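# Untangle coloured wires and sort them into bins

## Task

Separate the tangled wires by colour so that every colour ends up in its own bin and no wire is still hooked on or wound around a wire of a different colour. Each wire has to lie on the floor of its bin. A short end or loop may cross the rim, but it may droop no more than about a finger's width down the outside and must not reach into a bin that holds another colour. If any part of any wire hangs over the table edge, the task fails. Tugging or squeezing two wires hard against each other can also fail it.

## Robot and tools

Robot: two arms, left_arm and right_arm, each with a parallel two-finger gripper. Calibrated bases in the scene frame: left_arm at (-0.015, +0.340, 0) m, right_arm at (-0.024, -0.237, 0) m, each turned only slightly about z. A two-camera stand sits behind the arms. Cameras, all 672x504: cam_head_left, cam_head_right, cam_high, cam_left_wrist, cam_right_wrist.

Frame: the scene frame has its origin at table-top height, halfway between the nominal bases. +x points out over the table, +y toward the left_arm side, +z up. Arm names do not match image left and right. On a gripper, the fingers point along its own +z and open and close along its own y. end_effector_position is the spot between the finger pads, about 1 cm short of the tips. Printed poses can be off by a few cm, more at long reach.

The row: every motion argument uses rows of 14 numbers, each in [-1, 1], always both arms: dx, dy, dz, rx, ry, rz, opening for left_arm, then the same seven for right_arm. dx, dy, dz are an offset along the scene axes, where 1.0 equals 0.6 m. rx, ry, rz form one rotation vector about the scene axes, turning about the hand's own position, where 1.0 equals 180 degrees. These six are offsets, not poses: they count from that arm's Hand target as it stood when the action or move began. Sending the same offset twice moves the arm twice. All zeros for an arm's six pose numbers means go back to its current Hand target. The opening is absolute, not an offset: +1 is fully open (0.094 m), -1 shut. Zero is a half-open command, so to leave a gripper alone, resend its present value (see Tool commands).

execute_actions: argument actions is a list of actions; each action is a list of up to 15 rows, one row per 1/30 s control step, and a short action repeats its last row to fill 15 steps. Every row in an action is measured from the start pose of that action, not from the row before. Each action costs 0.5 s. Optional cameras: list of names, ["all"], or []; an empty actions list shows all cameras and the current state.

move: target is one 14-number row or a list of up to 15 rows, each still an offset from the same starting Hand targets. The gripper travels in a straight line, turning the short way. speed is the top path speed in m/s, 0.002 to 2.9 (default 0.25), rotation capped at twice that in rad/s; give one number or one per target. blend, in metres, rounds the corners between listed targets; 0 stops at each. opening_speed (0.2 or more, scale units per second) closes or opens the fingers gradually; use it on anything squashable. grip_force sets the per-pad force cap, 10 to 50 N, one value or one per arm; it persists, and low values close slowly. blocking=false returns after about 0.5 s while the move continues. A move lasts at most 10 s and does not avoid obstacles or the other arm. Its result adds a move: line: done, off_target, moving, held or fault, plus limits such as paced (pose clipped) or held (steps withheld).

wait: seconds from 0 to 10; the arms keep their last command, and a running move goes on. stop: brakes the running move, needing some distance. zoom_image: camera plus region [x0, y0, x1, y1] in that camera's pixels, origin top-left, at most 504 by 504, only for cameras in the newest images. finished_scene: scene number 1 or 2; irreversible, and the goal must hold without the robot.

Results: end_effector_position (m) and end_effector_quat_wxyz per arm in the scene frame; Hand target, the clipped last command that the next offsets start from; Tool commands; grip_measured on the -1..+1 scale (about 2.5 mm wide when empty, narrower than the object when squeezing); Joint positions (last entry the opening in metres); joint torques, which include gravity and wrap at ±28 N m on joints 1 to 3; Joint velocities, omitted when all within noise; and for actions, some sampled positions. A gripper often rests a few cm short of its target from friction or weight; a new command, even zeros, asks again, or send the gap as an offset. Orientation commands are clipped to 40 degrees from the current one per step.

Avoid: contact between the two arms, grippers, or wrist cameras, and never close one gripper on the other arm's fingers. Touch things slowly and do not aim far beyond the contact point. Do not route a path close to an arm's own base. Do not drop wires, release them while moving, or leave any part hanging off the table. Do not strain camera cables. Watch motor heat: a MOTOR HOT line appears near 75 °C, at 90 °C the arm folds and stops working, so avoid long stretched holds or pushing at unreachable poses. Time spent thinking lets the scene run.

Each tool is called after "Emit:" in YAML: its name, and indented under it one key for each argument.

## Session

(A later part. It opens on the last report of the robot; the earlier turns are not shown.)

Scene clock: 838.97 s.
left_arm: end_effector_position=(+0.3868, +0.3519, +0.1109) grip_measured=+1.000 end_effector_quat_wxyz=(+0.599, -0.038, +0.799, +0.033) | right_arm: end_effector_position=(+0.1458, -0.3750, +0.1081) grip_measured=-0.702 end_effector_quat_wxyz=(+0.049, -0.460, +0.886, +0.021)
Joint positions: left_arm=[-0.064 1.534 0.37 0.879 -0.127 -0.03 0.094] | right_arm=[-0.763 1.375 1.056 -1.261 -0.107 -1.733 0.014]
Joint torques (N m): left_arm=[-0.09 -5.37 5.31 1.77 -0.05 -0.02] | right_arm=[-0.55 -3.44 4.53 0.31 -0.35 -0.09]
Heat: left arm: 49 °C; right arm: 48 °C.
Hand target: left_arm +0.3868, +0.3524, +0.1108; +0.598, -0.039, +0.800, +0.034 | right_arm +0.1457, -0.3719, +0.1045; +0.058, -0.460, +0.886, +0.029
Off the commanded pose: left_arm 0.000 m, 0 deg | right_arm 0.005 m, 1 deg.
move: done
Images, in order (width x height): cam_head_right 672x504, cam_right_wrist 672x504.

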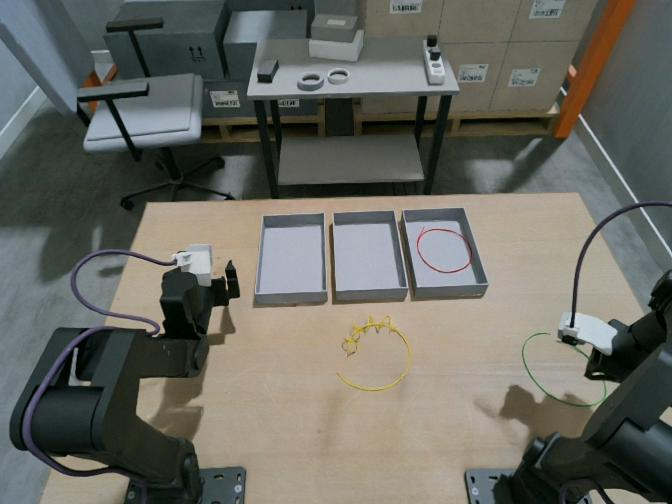

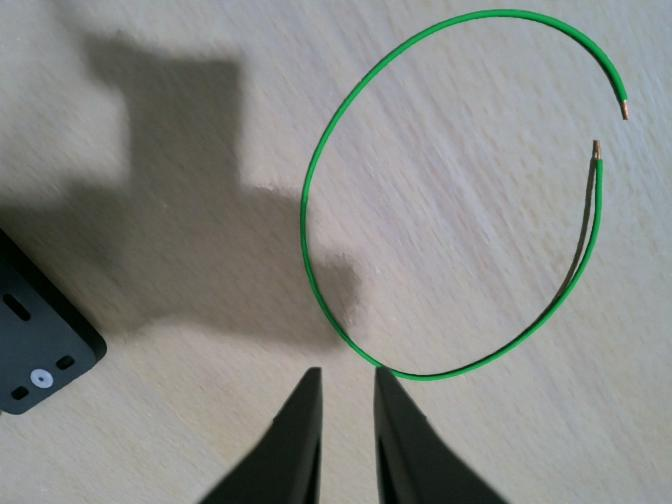

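Emit:
move:
  target:
    - [0,0,0,0,0,0,1,-0.010,0.030,-0.105,0,0,0,-0.7]
  speed: 0.15
  cameras: ["cam_right_wrist"]

Scene clock: 848.93 s.
left_arm: end_effector_position=(+0.3868, +0.3519, +0.1109) grip_measured=+1.000 end_effector_quat_wxyz=(+0.599, -0.038, +0.799, +0.033) | right_arm: end_effector_position=(+0.1380, -0.3588, +0.0425) grip_measured=-0.702 end_effector_quat_wxyz=(+0.048, -0.460, +0.886, +0.027)
Joint positions: left_arm=[-0.064 1.534 0.37 0.879 -0.127 -0.03 0.094] | right_arm=[-0.735 1.375 0.789 -1.003 -0.109 -1.704 0.014]
Joint torques (N m): left_arm=[-0.01 -5.5 5.01 1.76 -0.02 -0.02] | right_arm=[0.55 -4.04 4.31 0.29 -0.34 0.03]
Heat: left arm: 49 °C; right arm: 46 °C.
Hand target: left_arm +0.3868, +0.3524, +0.1108; +0.598, -0.039, +0.800, +0.034 | right_arm +0.1398, -0.3538, +0.0416; +0.058, -0.460, +0.885, +0.029
Off the commanded pose: left_arm 0.000 m, 0 deg | right_arm 0.005 m, 1 deg.
move: done
Images, in order (width x height): cam_right_wrist 672x504.

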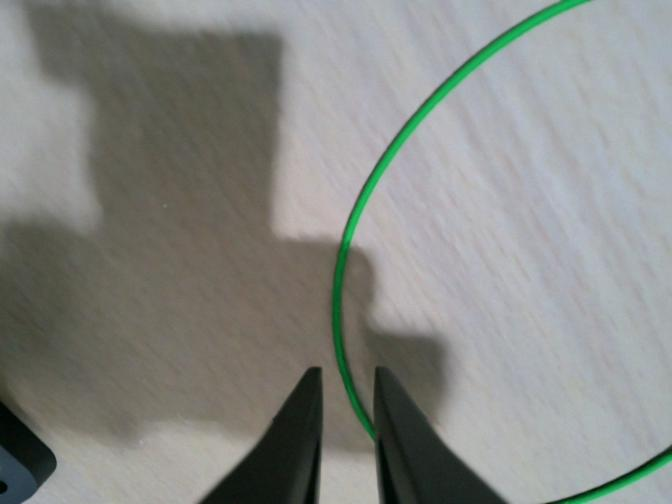

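Emit:
move:
  target:
    - [0,0,0,0,0,0,1,0.004,0.007,-0.045,0,0,0,-0.7]
    - [0,0,0,0,0,0,1,0.004,0.007,-0.052,0,0,0,-0.99]
  speed: 0.1
  cameras: ["cam_right_wrist"]

Scene clock: 856.63 s.
left_arm: end_effector_position=(+0.3868, +0.3519, +0.1109) grip_measured=+1.000 end_effector_quat_wxyz=(+0.599, -0.038, +0.799, +0.033) | right_arm: end_effector_position=(+0.1416, -0.3558, +0.0151) grip_measured=-0.973 end_effector_quat_wxyz=(+0.051, -0.460, +0.886, +0.019)
Joint positions: left_arm=[-0.064 1.534 0.37 0.879 -0.127 -0.03 0.094] | right_arm=[-0.712 1.409 0.697 -0.857 -0.109 -1.68 0.001]
Joint torques (N m): left_arm=[0.16 -5.39 5.22 1.73 -0.02 -0.04] | right_arm=[0.58 -2.51 4 0.38 -0.34 0.05]
Heat: left arm: 49 °C; right arm: 46 °C.
Hand target: left_arm +0.3868, +0.3524, +0.1108; +0.598, -0.039, +0.800, +0.034 | right_arm +0.1422, -0.3496, +0.0104; +0.058, -0.460, +0.886, +0.029
Off the commanded pose: left_arm 0.000 m, 0 deg | right_arm 0.008 m, 1 deg.
move: done
Images, in order (width x height): cam_right_wrist 672x504.

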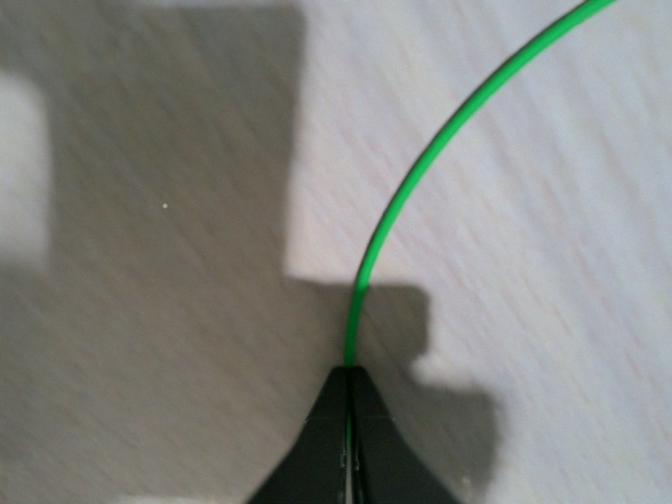

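Emit:
move:
  target:
    - [0,0,0,0,0,0,1,0.05,0.0,0.2,0,0,0,-0.99]
    - [0,0,0,0,0,0,1,0.27,0.1,0.34,0,0,0.0,-0.99]
    - [0,0,0,0,0,0,1,0.40,0.5,0.34,0,0,0.2,-0.99]
  speed: 0.14
  blend: 0.04
  cameras: ["cam_right_wrist","cam_head_right","cam_high"]

Scene clock: 872.17 s.
left_arm: end_effector_position=(+0.3868, +0.3519, +0.1109) grip_measured=+1.000 end_effector_quat_wxyz=(+0.599, -0.038, +0.799, +0.033) | right_arm: end_effector_position=(+0.3793, -0.0534, +0.2146) grip_measured=-0.974 end_effector_quat_wxyz=(-0.133, +0.700, -0.702, -0.004)
Joint positions: left_arm=[-0.064 1.534 0.37 0.879 -0.127 -0.03 0.094] | right_arm=[0.392 2.118 2.341 -1.552 -0.111 -1.174 0.001]
Joint torques (N m): left_arm=[-0.14 -5.35 5.12 1.76 -0.01 -0.05] | right_arm=[0.01 -8.51 8.02 0.63 -0.28 -0.07]
Motor temperatures (°C): left_arm=[33 39 45 49 31 33 34] | right_arm=[31 44 43 35 34 32 36]
Heat: left arm: 49 °C; right arm: 44 °C.
Hand target: left_arm +0.3868, +0.3524, +0.1108; +0.598, -0.039, +0.800, +0.034 | right_arm +0.3821, -0.0497, +0.2145; -0.046, +0.711, -0.700, -0.046
Off the commanded pose: left_arm 0.000 m, 0 deg | right_arm 0.005 m, 11 deg.
joint sent to its limit (right arm) — joint 4 (wrist pitch), lower limit. The joint targets are off in orientation, not in position.
move: off_target (right_arm)
Images, in order (width x height): cam_head_right 672x504, cam_high 672x504, cam_right_wrist 672x504.

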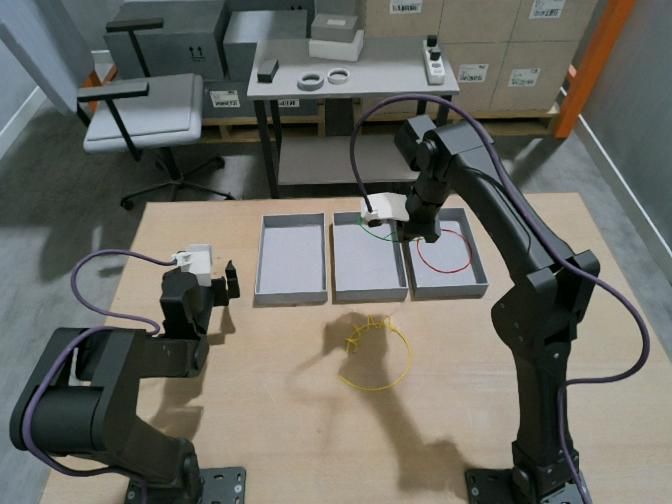

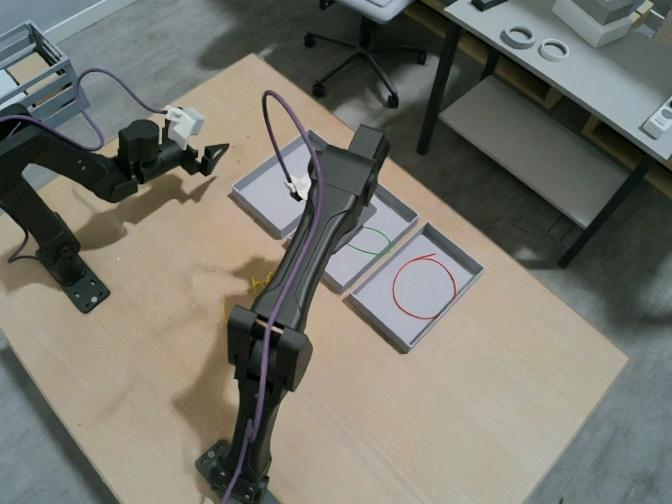

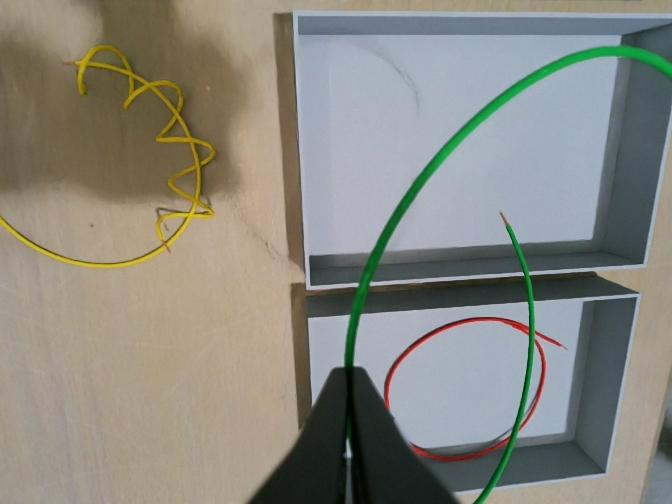

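Emit:
move:
  target:
    - [0,0,0,0,0,0,1,0.13,0.02,0.0,0,0,0,-0.99]
    - [0,0,0,0,0,0,1,0.13,0.02,-0.19,0,0,0,-0.99]
  speed: 0.13
  blend: 0.03
  cameras: ["cam_right_wrist","cam_head_right","cam_high"]

Scene clock: 887.60 s.
left_arm: end_effector_position=(+0.3868, +0.3519, +0.1109) grip_measured=+1.000 end_effector_quat_wxyz=(+0.599, -0.038, +0.799, +0.033) | right_arm: end_effector_position=(+0.4609, -0.0376, +0.1098) grip_measured=-0.974 end_effector_quat_wxyz=(-0.108, +0.705, -0.701, -0.012)
Joint positions: left_arm=[-0.064 1.534 0.37 0.879 -0.127 -0.03 0.094] | right_arm=[0.362 2.603 2.774 -1.555 -0.113 -1.216 0.001]
Joint torques (N m): left_arm=[-0.24 -5.55 5.3 1.74 -0.01 -0.07] | right_arm=[-0.24 -11.77 5.52 0.56 -0.24 -0.06]
Heat: left arm: 49 °C; right arm: 46 °C.
Hand target: left_arm +0.3868, +0.3524, +0.1108; +0.598, -0.039, +0.800, +0.034 | right_arm +0.4601, -0.0377, +0.1003; -0.046, +0.711, -0.700, -0.046
Off the commanded pose: left_arm 0.000 m, 0 deg | right_arm 0.009 m, 8 deg.
joint sent to its limit (right arm) — joint 4 (wrist pitch), lower limit. The joint targets are off in orientation, not in position.
move: off_target (right_arm)
Images, in order (width x height): cam_head_right 672x504, cam_high 672x504, cam_right_wrist 672x504.

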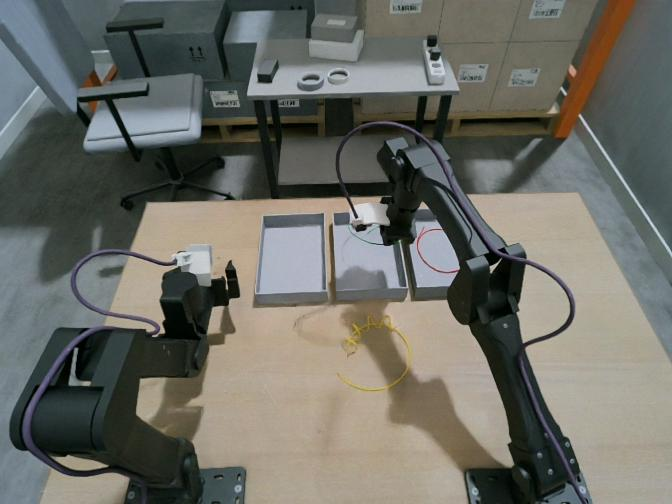

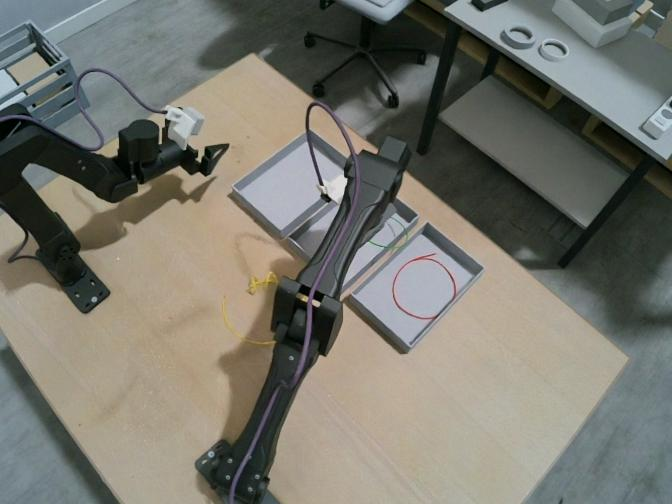

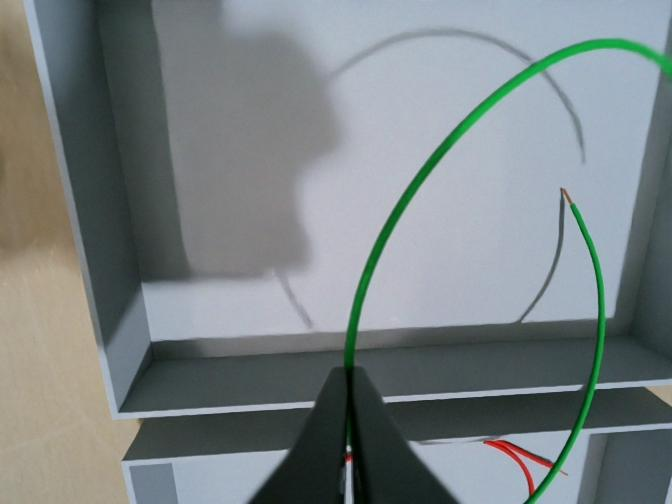

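Emit:
move:
  target:
    - [0,0,0,0,0,0,1,-0.04,0.09,0.02,0,0,0,-0.99]
    - [0,0,0,0,0,0,1,-0.04,0.09,-0.06,0,0,0,-0.99]
  speed: 0.13
  blend: 0.02
  cameras: ["cam_right_wrist","cam_head_right","cam_high"]

Emit:
zoom_image:
  camera: "cam_high"
  region: [250, 150, 430, 300]

Scene clock: 898.17 s.
left_arm: end_effector_position=(+0.3868, +0.3519, +0.1109) grip_measured=+1.000 end_effector_quat_wxyz=(+0.599, -0.038, +0.799, +0.033) | right_arm: end_effector_position=(+0.4318, +0.0170, +0.0643) grip_measured=-0.974 end_effector_quat_wxyz=(-0.064, +0.714, -0.697, -0.038)
Joint positions: left_arm=[-0.064 1.534 0.37 0.879 -0.127 -0.03 0.094] | right_arm=[0.48 2.695 2.776 -1.555 -0.112 -1.121 0.001]
Joint torques (N m): left_arm=[-0.03 -5.42 5.22 1.72 -0.05 -0.03] | right_arm=[-0.49 -12.62 8.08 0.38 -0.16 0.05]
Heat: left arm: 49 °C; right arm: 46 °C.
Hand target: left_arm +0.3868, +0.3524, +0.1108; +0.598, -0.039, +0.800, +0.034 | right_arm +0.4361, +0.0163, +0.0644; -0.046, +0.711, -0.700, -0.046
Off the commanded pose: left_arm 0.000 m, 0 deg | right_arm 0.004 m, 2 deg.
joint sent to its limit (right arm) — joint 4 (wrist pitch), lower limit. The joint targets are off in orientation, not in position.
move: done
Images, in order (width x height): cam_head_right 672x504, cam_high 672x504, cam_right_wrist 672x504.

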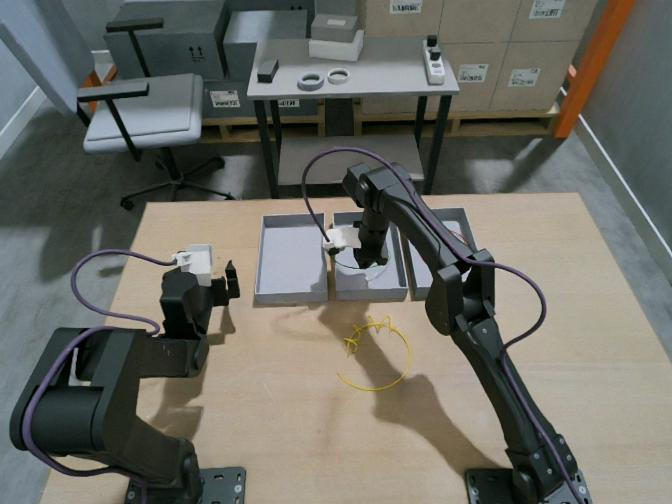

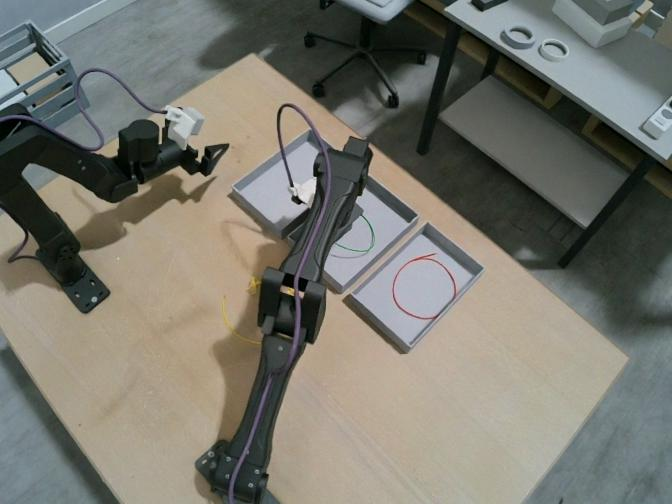

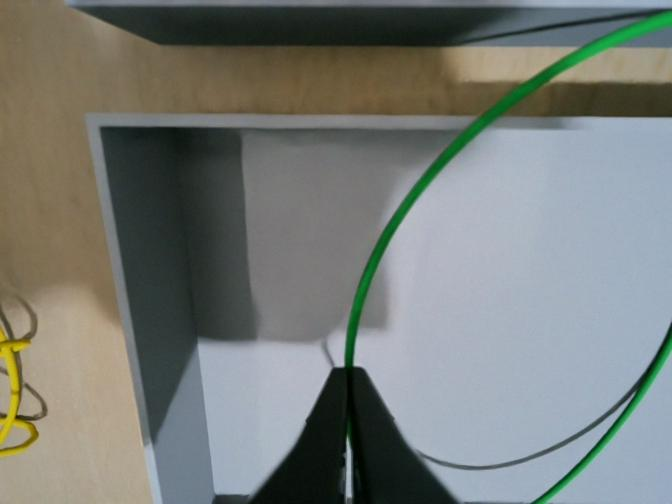

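Scaled by 2.800 from the camera's 672x504 image, which has a finer 960x720 frame.

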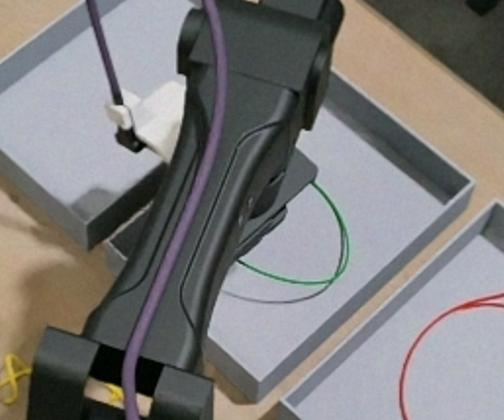

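Emit:
move:
  target:
    - [0,0,0,0,0,0,1,0.01,-0.065,0.06,0,0,0,-0.99]
    - [0,0,0,0,0,0,1,0.01,-0.065,-0.04,0,0,0,-0.99]
  speed: 0.12
  cameras: ["cam_right_wrist"]

Emit:
wait:
  seconds: 0.1
  cameras: ["cam_high","cam_head_right"]

Emit:
zoom_image:
  camera: "cam_high"
  region: [250, 150, 430, 300]

Emit:
zoom_image:
  camera: "cam_head_right"
  region: [270, 190, 450, 310]

Scene clock: 923.30 s.
left_arm: end_effector_position=(+0.3868, +0.3519, +0.1109) grip_measured=+1.000 end_effector_quat_wxyz=(+0.599, -0.038, +0.799, +0.033) | right_arm: end_effector_position=(+0.4451, -0.0257, +0.0522) grip_measured=-0.974 end_effector_quat_wxyz=(-0.054, +0.707, -0.704, -0.038)
Joint positions: left_arm=[-0.064 1.534 0.37 0.879 -0.127 -0.03 0.094] | right_arm=[0.394 2.63 2.603 -1.473 -0.112 -1.189 0.001]
Joint torques (N m): left_arm=[-0.01 -5.35 5.23 1.79 -0.08 -0.05] | right_arm=[0.42 -12.37 4.56 0.51 -0.2 -0.08]
Motor temperatures (°C): left_arm=[33 39 45 49 31 33 34] | right_arm=[31 55 44 35 34 32 37]
Heat: left arm: 49 °C; right arm: 55 °C.
Hand target: left_arm +0.3868, +0.3524, +0.1108; +0.598, -0.039, +0.800, +0.034 | right_arm +0.4421, -0.0226, +0.0405; -0.046, +0.711, -0.700, -0.046
Off the commanded pose: left_arm 0.000 m, 0 deg | right_arm 0.013 m, 1 deg.
move: off_target (right_arm)
Images, in order (width x height): cam_right_wrist 672x504.

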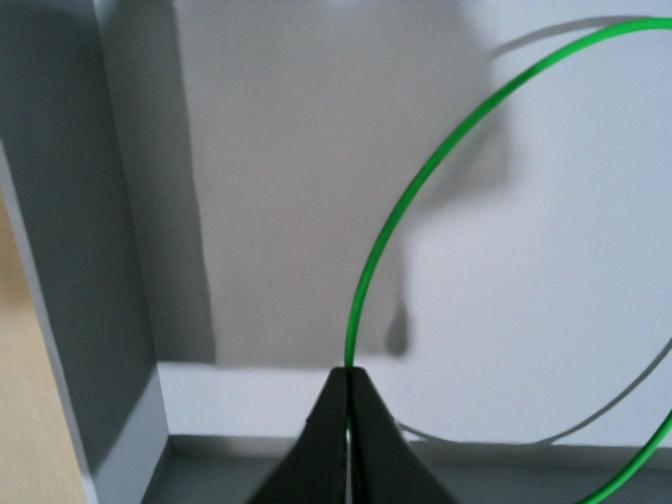

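Scene clock: 923.40 s.
left_arm: end_effector_position=(+0.3868, +0.3519, +0.1109) grip_measured=+1.000 end_effector_quat_wxyz=(+0.599, -0.038, +0.799, +0.033) | right_arm: end_effector_position=(+0.4451, -0.0257, +0.0522) grip_measured=-0.974 end_effector_quat_wxyz=(-0.054, +0.707, -0.704, -0.038)
Joint positions: left_arm=[-0.064 1.534 0.37 0.879 -0.127 -0.03 0.094] | right_arm=[0.394 2.63 2.603 -1.473 -0.112 -1.189 0.001]
Joint torques (N m): left_arm=[-0.1 -5.26 5.24 1.74 -0.05 -0.07] | right_arm=[0.42 -12.37 4.56 0.5 -0.2 -0.08]
Motor temperatures (°C): left_arm=[33 39 45 49 31 33 34] | right_arm=[31 55 44 35 34 32 37]
Heat: left arm: 49 °C; right arm: 55 °C.
Hand target: left_arm +0.3868, +0.3524, +0.1108; +0.598, -0.039, +0.800, +0.034 | right_arm +0.4421, -0.0227, +0.0405; -0.046, +0.711, -0.700, -0.046
Tool commands: left_gripper/opening=+1.0 right_gripper/opening=-0.99
Off the commanded pose: left_arm 0.000 m, 0 deg | right_arm 0.013 m, 1 deg.
wait: 0.10 s; no rest
Images, in order (width x height): cam_head_right 672x504, cam_high 672x504.

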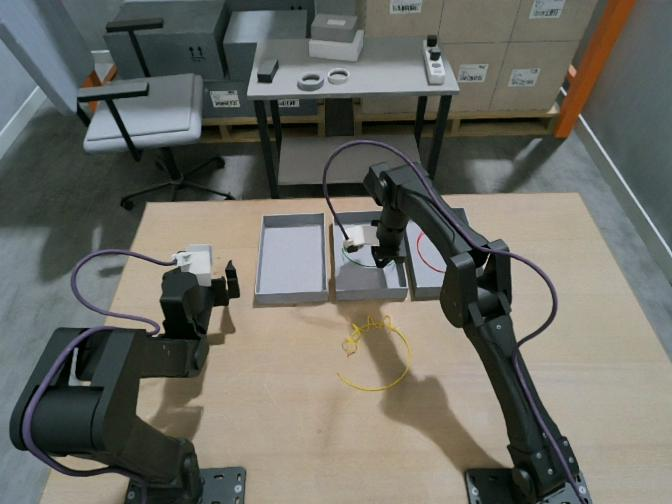

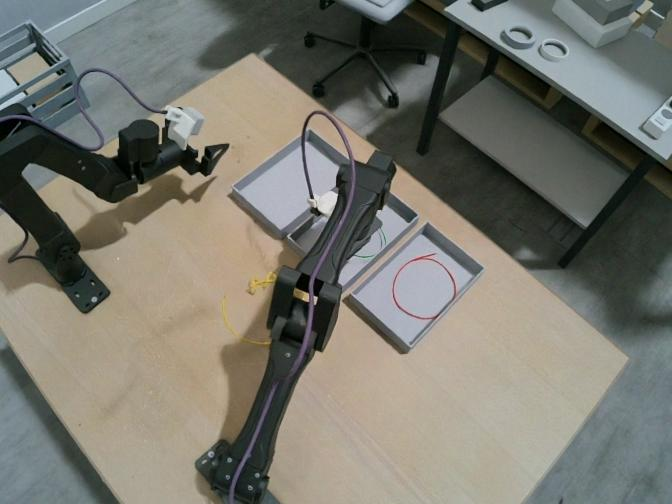

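Scaled by 2.800 from the camera's 672x504 image, which has a finer 960x720 frame.

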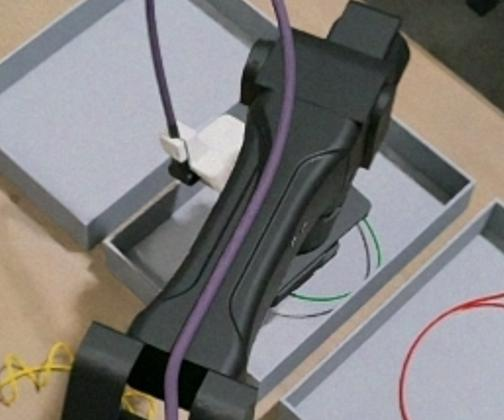

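Scaled by 2.800 from the camera's 672x504 image, which has a finer 960x720 frame.

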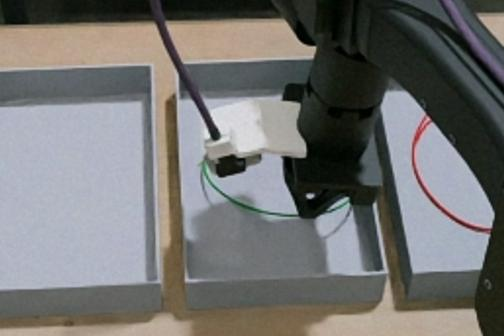

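Inside. Lower and release.

Emit:
move:
  target:
    - [0,0,0,0,0,0,1,0.012,0.005,-0.035,0,0,0,-0.99]
    - [0,0,0,0,0,0,1,0.012,0.005,-0.035,0,0,0,-0.75]
    - [0,0,0,0,0,0,1,-0.02,0.005,0.25,0,0,0,-0.75]
  speed: 0.12
  opening_speed: 0.4
  cameras: ["cam_right_wrist","cam_head_right"]

Emit:
zoom_image:
  camera: "cam_head_right"
  region: [270, 190, 450, 310]

Scene clock: 937.17 s.
left_arm: end_effector_position=(+0.3868, +0.3519, +0.1109) grip_measured=+1.000 end_effector_quat_wxyz=(+0.599, -0.038, +0.799, +0.033) | right_arm: end_effector_position=(+0.4395, -0.0215, +0.1768) grip_measured=-0.752 end_effector_quat_wxyz=(-0.156, +0.699, -0.698, +0.003)
Joint positions: left_arm=[-0.064 1.534 0.37 0.879 -0.127 -0.03 0.094] | right_arm=[0.406 2.422 2.691 -1.547 -0.112 -1.162 0.012]
Joint torques (N m): left_arm=[-0.05 -5.37 5.23 1.75 -0.08 -0.04] | right_arm=[0.55 -15.66 4.14 0.67 -0.24 0.07]
Heat: left arm: 49 °C; right arm: 54 °C.
Hand target: left_arm +0.3868, +0.3524, +0.1108; +0.598, -0.039, +0.800, +0.034 | right_arm +0.4301, -0.0196, +0.1904; -0.046, +0.711, -0.700, -0.046
Off the commanded pose: left_arm 0.000 m, 0 deg | right_arm 0.017 m, 14 deg.
joint sent to its limit (right arm) — joint 4 (wrist pitch), lower limit. The joint targets are off in orientation, not in position.
move: off_target (right_arm); target 2's new opening was sent with right_arm's hand 0.013 m and 1 deg from that target
Images, in order (width x height): cam_head_right 672x504, cam_right_wrist 672x504.

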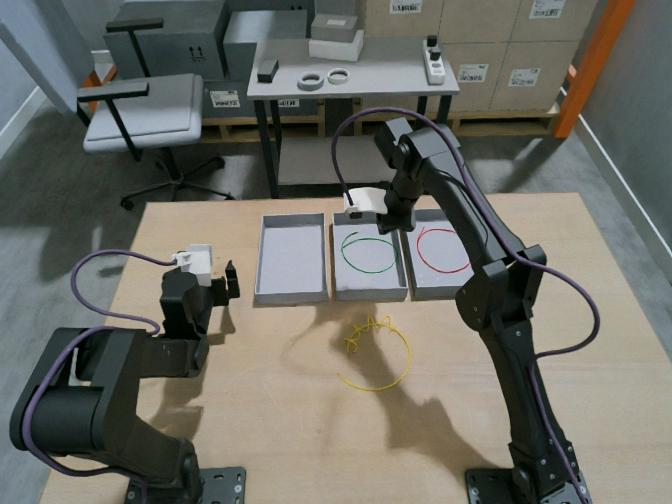

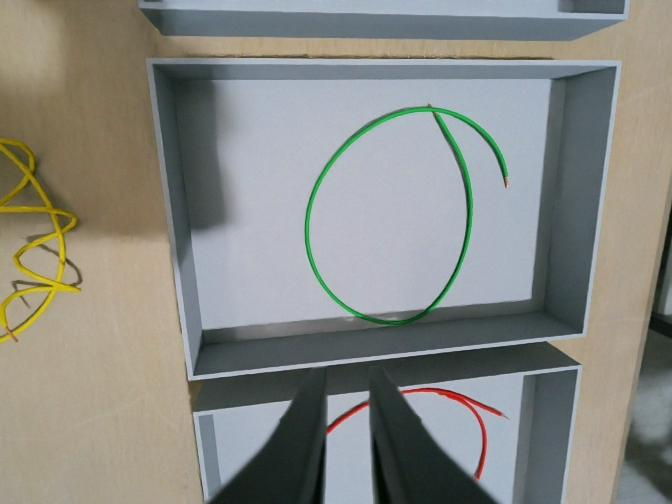

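Scaled by 2.800 from the camera's 672x504 image, which has a finer 960x720 frame.

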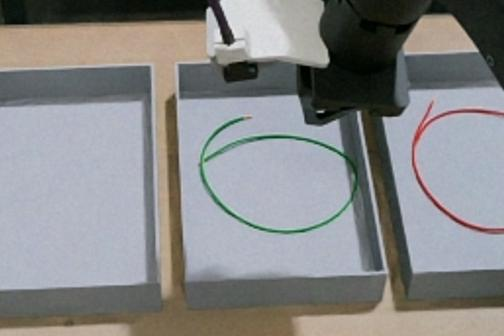

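Emit:
move:
  target:
    - [-0.05,-0.1,0.15,-0.041,0.372,-0.017,1,-0.15,-0.3,0.02,0,0,-0.3,-0.75]
    - [-0.15,-0.33,0.1,-0.041,0.372,-0.017,0.0,-0.3,-0.55,0.02,0,0,-0.5,-0.75]
  speed: 0.25
  blend: 0.05
  cameras: ["all"]

Scene clock: 954.83 s.
left_arm: end_effector_position=(+0.2958, +0.1526, +0.1684) grip_measured=+0.003 end_effector_quat_wxyz=(+0.044, -0.026, +0.999, -0.014) | right_arm: end_effector_position=(+0.2521, -0.3502, +0.1979) grip_measured=-0.752 end_effector_quat_wxyz=(+0.053, -0.010, +0.999, +0.006)
Joint positions: left_arm=[-0.592 1.85 1.791 -1.422 -0.025 -0.609 0.047] | right_arm=[-0.414 1.615 1.634 -1.499 -0.056 -0.443 0.012]
Joint torques (N m): left_arm=[-0.02 -10.07 4.7 0.52 -0.05 -0.13] | right_arm=[-0.01 -8.36 4.49 0.58 -0.06 0.05]
Heat: left arm: 48 °C; right arm: 54 °C.
Hand target: left_arm +0.2969, +0.1544, +0.1706; +0.055, -0.030, +0.998, -0.014 | right_arm +0.2501, -0.3497, +0.2024; +0.065, -0.008, +0.998, +0.000
Off the commanded pose: left_arm 0.003 m, 1 deg | right_arm 0.005 m, 2 deg.
move: done

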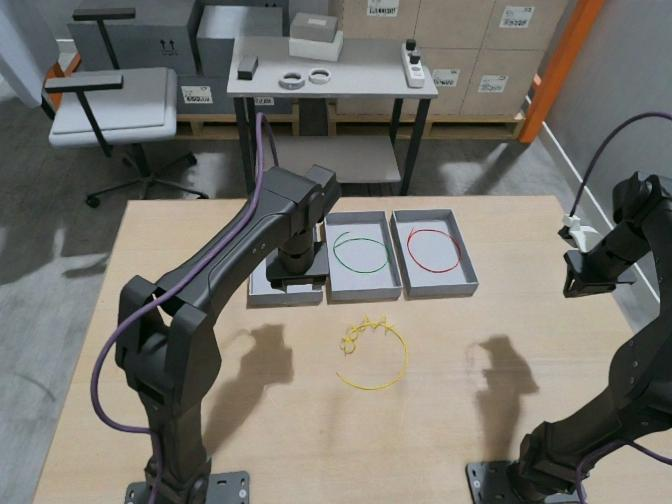

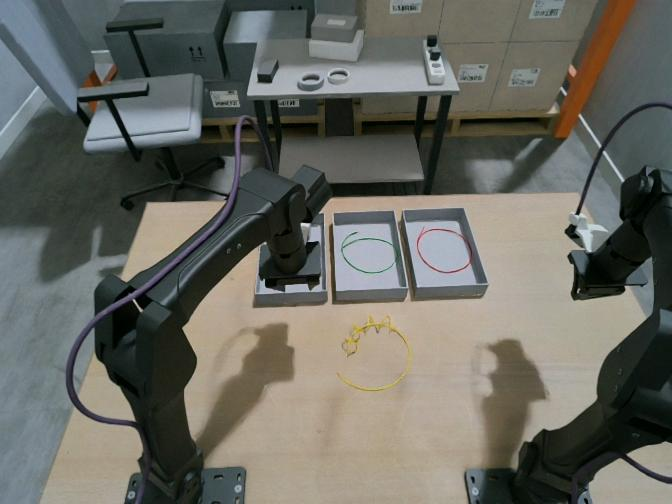

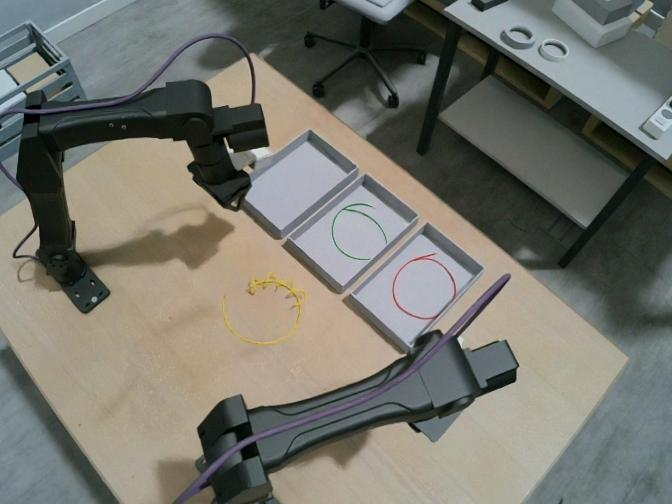

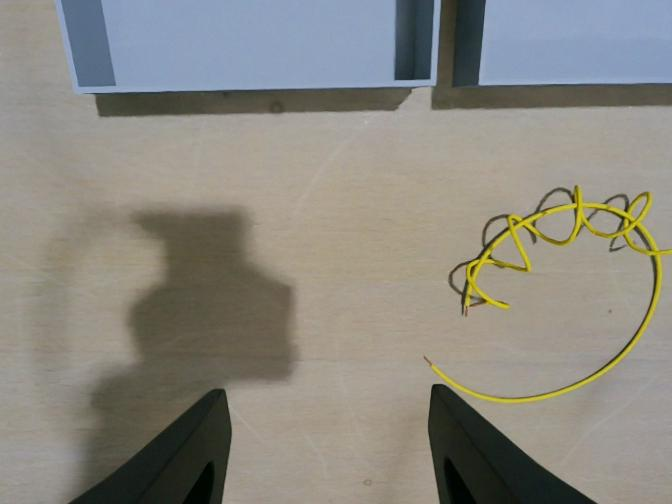

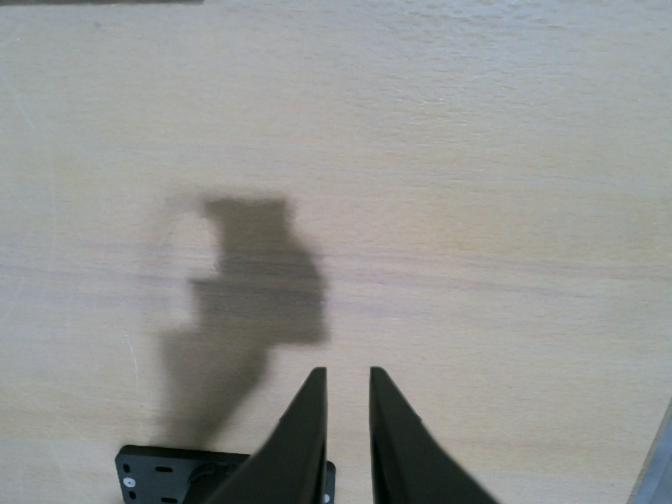

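Emit:
move:
  target: [0.0,-0.165,-0.13,0,0,-0.21,-0.4,0,0,0,0,0,0,-0.75]
  speed: 0.2
  cameras: ["cam_left_wrist"]

Scene clock: 969.50 s.
left_arm: end_effector_position=(+0.2921, +0.0631, +0.0938) grip_measured=-0.397 end_effector_quat_wxyz=(+0.040, +0.289, +0.956, -0.025) | right_arm: end_effector_position=(+0.2521, -0.3502, +0.1979) grip_measured=-0.752 end_effector_quat_wxyz=(+0.053, -0.010, +0.999, +0.006)
Joint positions: left_arm=[-0.765 2.035 1.75 -1.191 0.011 -0.145 0.028] | right_arm=[-0.414 1.615 1.634 -1.499 -0.056 -0.443 0.012]
Joint torques (N m): left_arm=[-0.47 -9.11 7.19 0.52 0.08 0.01] | right_arm=[-0.02 -8.36 4.48 0.58 -0.06 0.05]
Heat: left arm: 45 °C; right arm: 51 °C.
Hand target: left_arm +0.2969, +0.0555, +0.0926; +0.047, +0.295, +0.954, -0.031 | right_arm +0.2501, -0.3497, +0.2024; +0.065, -0.008, +0.998, +0.000
Off the commanded pose: left_arm 0.009 m, 1 deg | right_arm 0.005 m, 2 deg.
move: done
Images, in order (width x height): cam_left_wrist 672x504.

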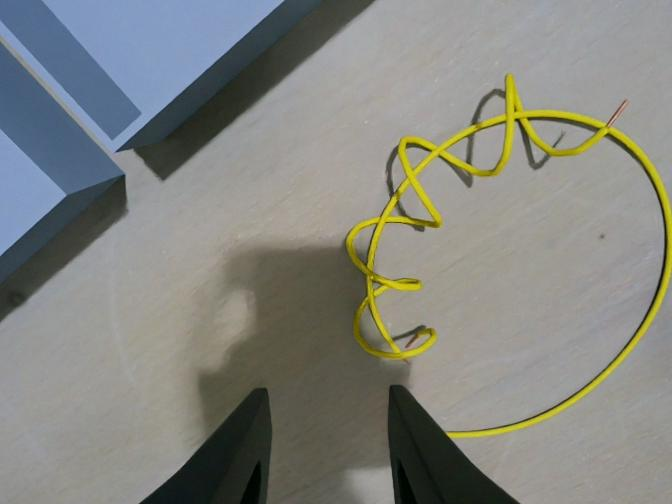

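Emit:
move:
  target: [-0.0,-0.034,-0.09,0,0,0.0,-0.3,0,0,0,0,0,0,-0.75]
  speed: 0.12
  cameras: ["cam_left_wrist"]

Scene clock: 984.33 s.
left_arm: end_effector_position=(+0.2976, +0.0372, +0.0465) grip_measured=-0.303 end_effector_quat_wxyz=(+0.050, +0.296, +0.953, -0.031) | right_arm: end_effector_position=(+0.2521, -0.3502, +0.1979) grip_measured=-0.752 end_effector_quat_wxyz=(+0.053, -0.010, +0.999, +0.006)
Joint positions: left_arm=[-0.801 2.123 1.691 -1.021 0.011 -0.165 0.033] | right_arm=[-0.414 1.615 1.634 -1.499 -0.056 -0.443 0.012]
Joint torques (N m): left_arm=[-0.43 -10.07 4.98 0.64 0.06 -0.1] | right_arm=[-0.01 -8.35 4.49 0.58 -0.06 0.05]
Motor temperatures (°C): left_arm=[33 41 46 43 31 33 34] | right_arm=[31 49 42 35 34 32 35]
Heat: left arm: 46 °C; right arm: 49 °C.
Hand target: left_arm +0.2969, +0.0351, +0.0387; +0.047, +0.295, +0.954, -0.031 | right_arm +0.2501, -0.3497, +0.2024; +0.065, -0.008, +0.998, +0.000
Off the commanded pose: left_arm 0.008 m, 0 deg | right_arm 0.005 m, 2 deg.
move: done
Images, in order (width x height): cam_left_wrist 672x504.

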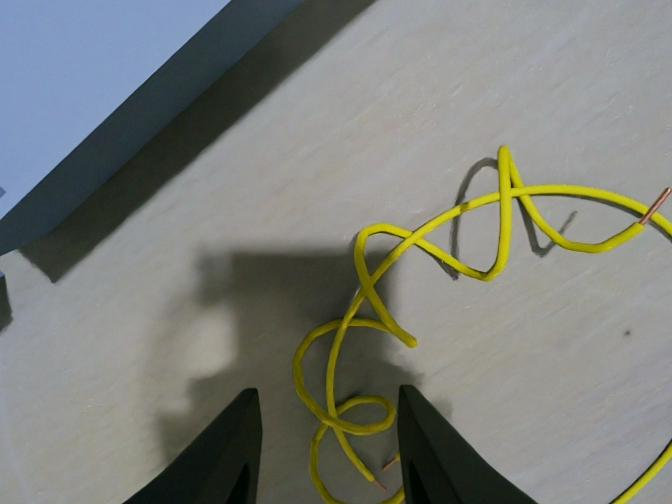

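Emit:
move:
  target:
    - [0,-0.002,-0.035,0,0,0.0,-0.3,0,0,0,0,0,0,-0.75]
    - [0,-0.002,-0.035,0,0,0.0,-0.98,0,0,0,0,0,0,-0.75]
  speed: 0.08
  opening_speed: 0.5
  grip_force: [30,50]
  cameras: ["cam_left_wrist"]

Scene clock: 997.13 s.
left_arm: end_effector_position=(+0.2995, +0.0354, +0.0286) grip_measured=-0.975 end_effector_quat_wxyz=(+0.054, +0.295, +0.953, -0.033) | right_arm: end_effector_position=(+0.2521, -0.3502, +0.1979) grip_measured=-0.752 end_effector_quat_wxyz=(+0.053, -0.010, +0.999, +0.006)
Joint positions: left_arm=[-0.801 2.141 1.646 -0.95 0.011 -0.168 0.001] | right_arm=[-0.414 1.615 1.634 -1.499 -0.056 -0.443 0.012]
Joint torques (N m): left_arm=[-0.7 -9.84 4.7 0.59 0.03 -0.07] | right_arm=[-0.01 -8.36 4.49 0.59 -0.06 0.05]
Heat: left arm: 46 °C; right arm: 48 °C.
Hand target: left_arm +0.2969, +0.0339, +0.0177; +0.047, +0.295, +0.954, -0.031 | right_arm +0.2501, -0.3497, +0.2024; +0.065, -0.008, +0.998, +0.000
Off the commanded pose: left_arm 0.011 m, 1 deg | right_arm 0.005 m, 2 deg.
grip_force (N): 30, 50
move: off_target (left_arm); target 2's new opening was sent with left_arm's hand 0.011 m and 1 deg from that target
Images, in order (width x height): cam_left_wrist 672x504.

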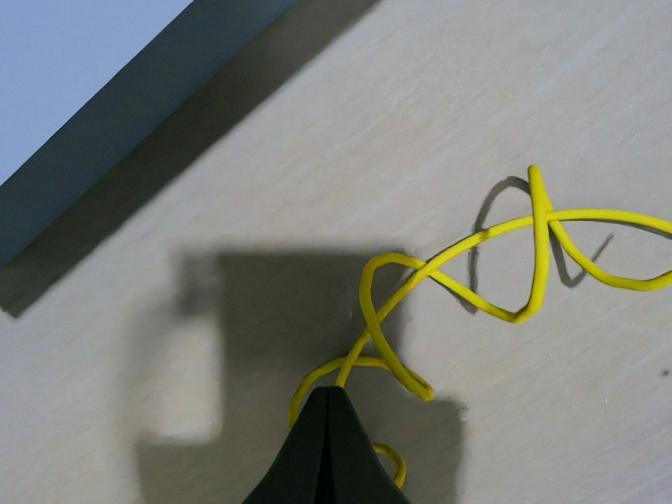

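Emit:
move:
  target:
    - [0,0,0.0,0,0,0.0,-0.4,0,0,0,0,0,0,-0.75]
    - [0.002,-0.004,-0.025,0,0,0.0,-0.4,0,0,0,0,0,0,-0.75]
    - [0.002,-0.004,-0.025,0,0,0.0,-0.98,0,0,0,0,0,0,-0.75]
  speed: 0.08
  opening_speed: 0.5
  cameras: ["cam_left_wrist"]

Scene clock: 1010.53 s.
left_arm: end_effector_position=(+0.3009, +0.0322, +0.0140) grip_measured=-0.944 end_effector_quat_wxyz=(+0.054, +0.295, +0.953, -0.034) | right_arm: end_effector_position=(+0.2521, -0.3502, +0.1979) grip_measured=-0.752 end_effector_quat_wxyz=(+0.053, -0.010, +0.999, +0.006)
Joint positions: left_arm=[-0.804 2.168 1.629 -0.904 0.012 -0.17 0.003] | right_arm=[-0.414 1.615 1.634 -1.499 -0.056 -0.443 0.012]
Joint velocities: left_arm=[-0.002 -0.002 0.012 -0.022 -0.154 -0.037 0] | right_arm=[within noise]
Joint torques (N m): left_arm=[-0.62 -9.78 4.62 0.57 0.04 -0.06] | right_arm=[-0.01 -8.36 4.48 0.59 -0.06 0.05]
Heat: left arm: 46 °C; right arm: 47 °C.
Hand target: left_arm +0.2980, +0.0314, +0.0026; +0.047, +0.295, +0.954, -0.031 | right_arm +0.2501, -0.3497, +0.2024; +0.065, -0.008, +0.998, +0.000
Off the commanded pose: left_arm 0.012 m, 1 deg | right_arm 0.005 m, 2 deg.
grip_force (N): 30, 50
move: off_target (left_arm); target 3's new opening was sent with left_arm's hand 0.012 m and 1 deg from that target
Images, in order (width x height): cam_left_wrist 672x504.

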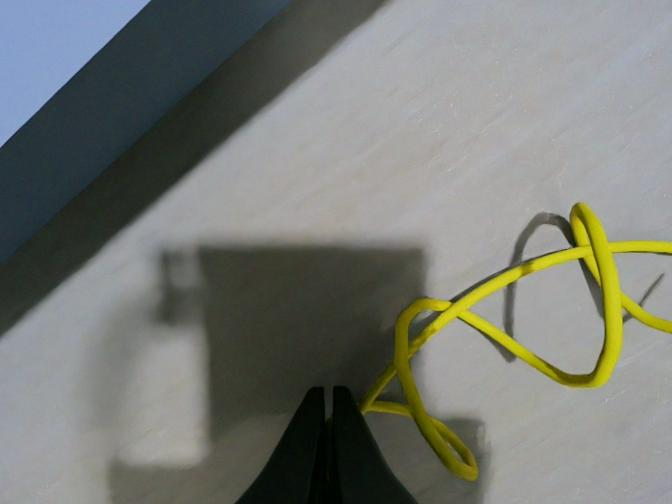

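Emit:
wait:
  seconds: 1.5
  cameras: ["cam_left_wrist"]

Emit:
zoom_image:
  camera: "cam_left_wrist"
  region: [250, 290, 450, 490]

Scene clock: 1020.90 s.
left_arm: end_effector_position=(+0.3009, +0.0322, +0.0140) grip_measured=-0.945 end_effector_quat_wxyz=(+0.054, +0.295, +0.953, -0.034) | right_arm: end_effector_position=(+0.2521, -0.3502, +0.1979) grip_measured=-0.752 end_effector_quat_wxyz=(+0.053, -0.010, +0.999, +0.006)
Joint positions: left_arm=[-0.804 2.168 1.629 -0.904 0.012 -0.17 0.003] | right_arm=[-0.414 1.615 1.634 -1.499 -0.056 -0.443 0.012]
Joint torques (N m): left_arm=[-0.39 -9.76 4.74 0.58 0 -0.08] | right_arm=[-0.01 -8.36 4.49 0.58 -0.06 0.05]
Motor temperatures (°C): left_arm=[33 46 46 41 31 33 35] | right_arm=[31 47 42 35 34 32 35]
Heat: left arm: 46 °C; right arm: 47 °C.
Hand target: left_arm +0.2980, +0.0314, +0.0026; +0.047, +0.295, +0.954, -0.031 | right_arm +0.2501, -0.3497, +0.2024; +0.065, -0.008, +0.998, +0.000
Tool commands: left_gripper/opening=-0.98 right_gripper/opening=-0.75
Off the commanded pose: left_arm 0.012 m, 1 deg | right_arm 0.005 m, 2 deg.
grip_force (N): 30, 50
wait: 1.50 s; at rest from the start
Images, in order (width x height): cam_left_wrist 672x504.

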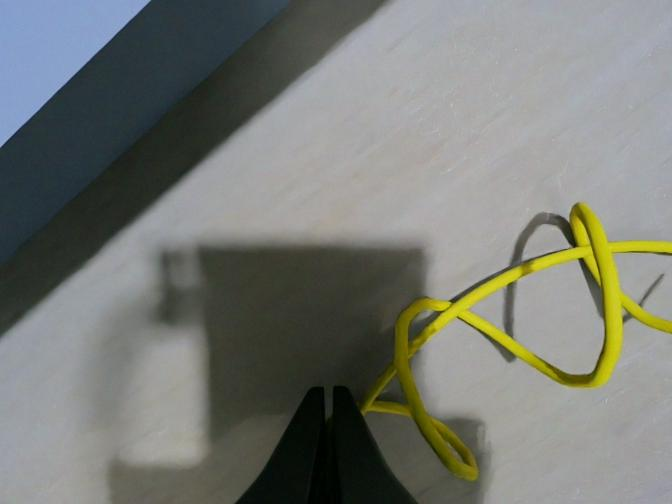

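Scaled by 2.520 from the camera's 672x504 image, which has a finer 960x720 frame.

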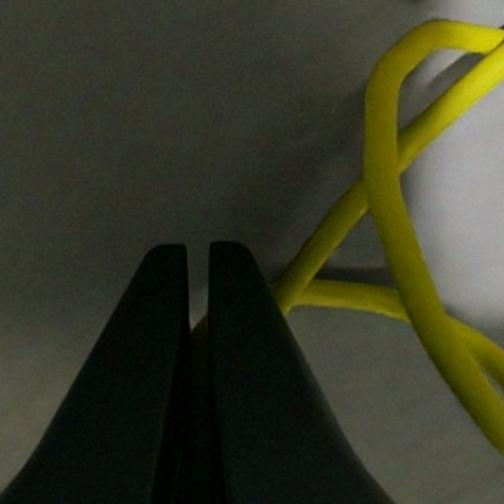

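Emit:
move:
  target:
    - [0,0,0.0,0,0,0.0,-0.4,0,0,0,0,0,0,-0.75]
    - [0.002,-0.004,0.04,0,0,0.0,-0.4,0,0,0,0,0,0,-0.75]
  speed: 0.08
  cameras: ["cam_left_wrist"]

Scene clock: 1030.50 s.
left_arm: end_effector_position=(+0.3006, +0.0325, +0.0239) grip_measured=-0.403 end_effector_quat_wxyz=(+0.048, +0.294, +0.954, -0.031) | right_arm: end_effector_position=(+0.2521, -0.3502, +0.1979) grip_measured=-0.752 end_effector_quat_wxyz=(+0.053, -0.010, +0.999, +0.006)
Joint positions: left_arm=[-0.804 2.168 1.671 -0.96 0.012 -0.172 0.028] | right_arm=[-0.414 1.615 1.634 -1.499 -0.056 -0.443 0.012]
Joint torques (N m): left_arm=[-0.81 -11.19 7.02 0.24 0.03 -0.08] | right_arm=[-0.01 -8.36 4.48 0.58 -0.06 0.05]
Heat: left arm: 47 °C; right arm: 46 °C.
Hand target: left_arm +0.2992, +0.0290, +0.0267; +0.047, +0.295, +0.954, -0.031 | right_arm +0.2501, -0.3497, +0.2024; +0.065, -0.008, +0.998, +0.000
Off the commanded pose: left_arm 0.005 m, 0 deg | right_arm 0.005 m, 2 deg.
grip_force (N): 30, 50
move: done
Images, in order (width x height): cam_left_wrist 672x504.

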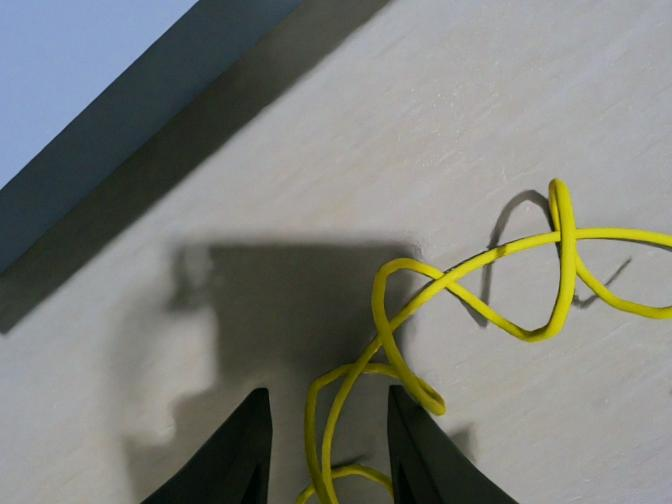

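Emit:
move:
  target:
    - [-0.003,-0.022,0.005,0,0,-0.15,-0.4,0,0,0,0,0,0,-0.75]
    - [-0.003,-0.022,-0.035,0,0,-0.15,-0.4,0,0,0,0,0,0,-0.75]
  speed: 0.08
  cameras: ["cam_left_wrist"]

Scene clock: 1048.03 s.
left_arm: end_effector_position=(+0.3013, +0.0186, +0.0175) grip_measured=-0.403 end_effector_quat_wxyz=(+0.046, +0.502, +0.863, -0.040) | right_arm: end_effector_position=(+0.2521, -0.3502, +0.1979) grip_measured=-0.752 end_effector_quat_wxyz=(+0.053, -0.010, +0.999, +0.006)
Joint positions: left_arm=[-0.808 2.22 1.729 -0.971 0.055 0.277 0.028] | right_arm=[-0.414 1.615 1.634 -1.499 -0.056 -0.443 0.012]
Joint torques (N m): left_arm=[-0.73 -10.25 4.86 0.54 0.11 0.05] | right_arm=[-0.02 -8.36 4.49 0.58 -0.07 0.05]
Heat: left arm: 49 °C; right arm: 46 °C.
Hand target: left_arm +0.2975, +0.0157, +0.0058; +0.039, +0.509, +0.859, -0.041 | right_arm +0.2501, -0.3497, +0.2024; +0.065, -0.008, +0.998, +0.000
Off the commanded pose: left_arm 0.013 m, 1 deg | right_arm 0.005 m, 2 deg.
grip_force (N): 30, 50
move: off_target (left_arm)
Images, in order (width x height): cam_left_wrist 672x504.

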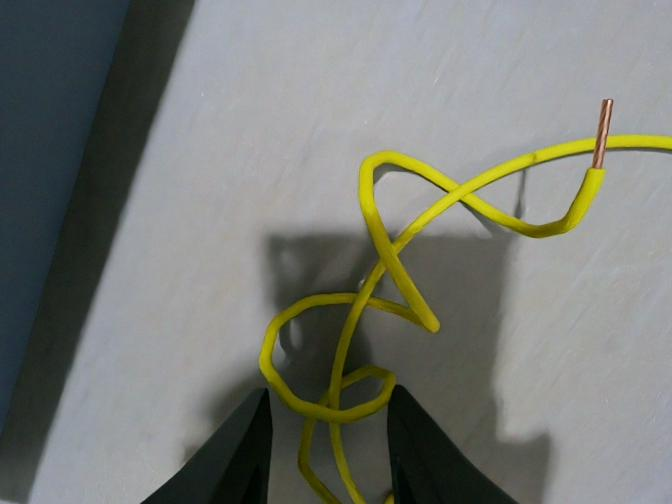

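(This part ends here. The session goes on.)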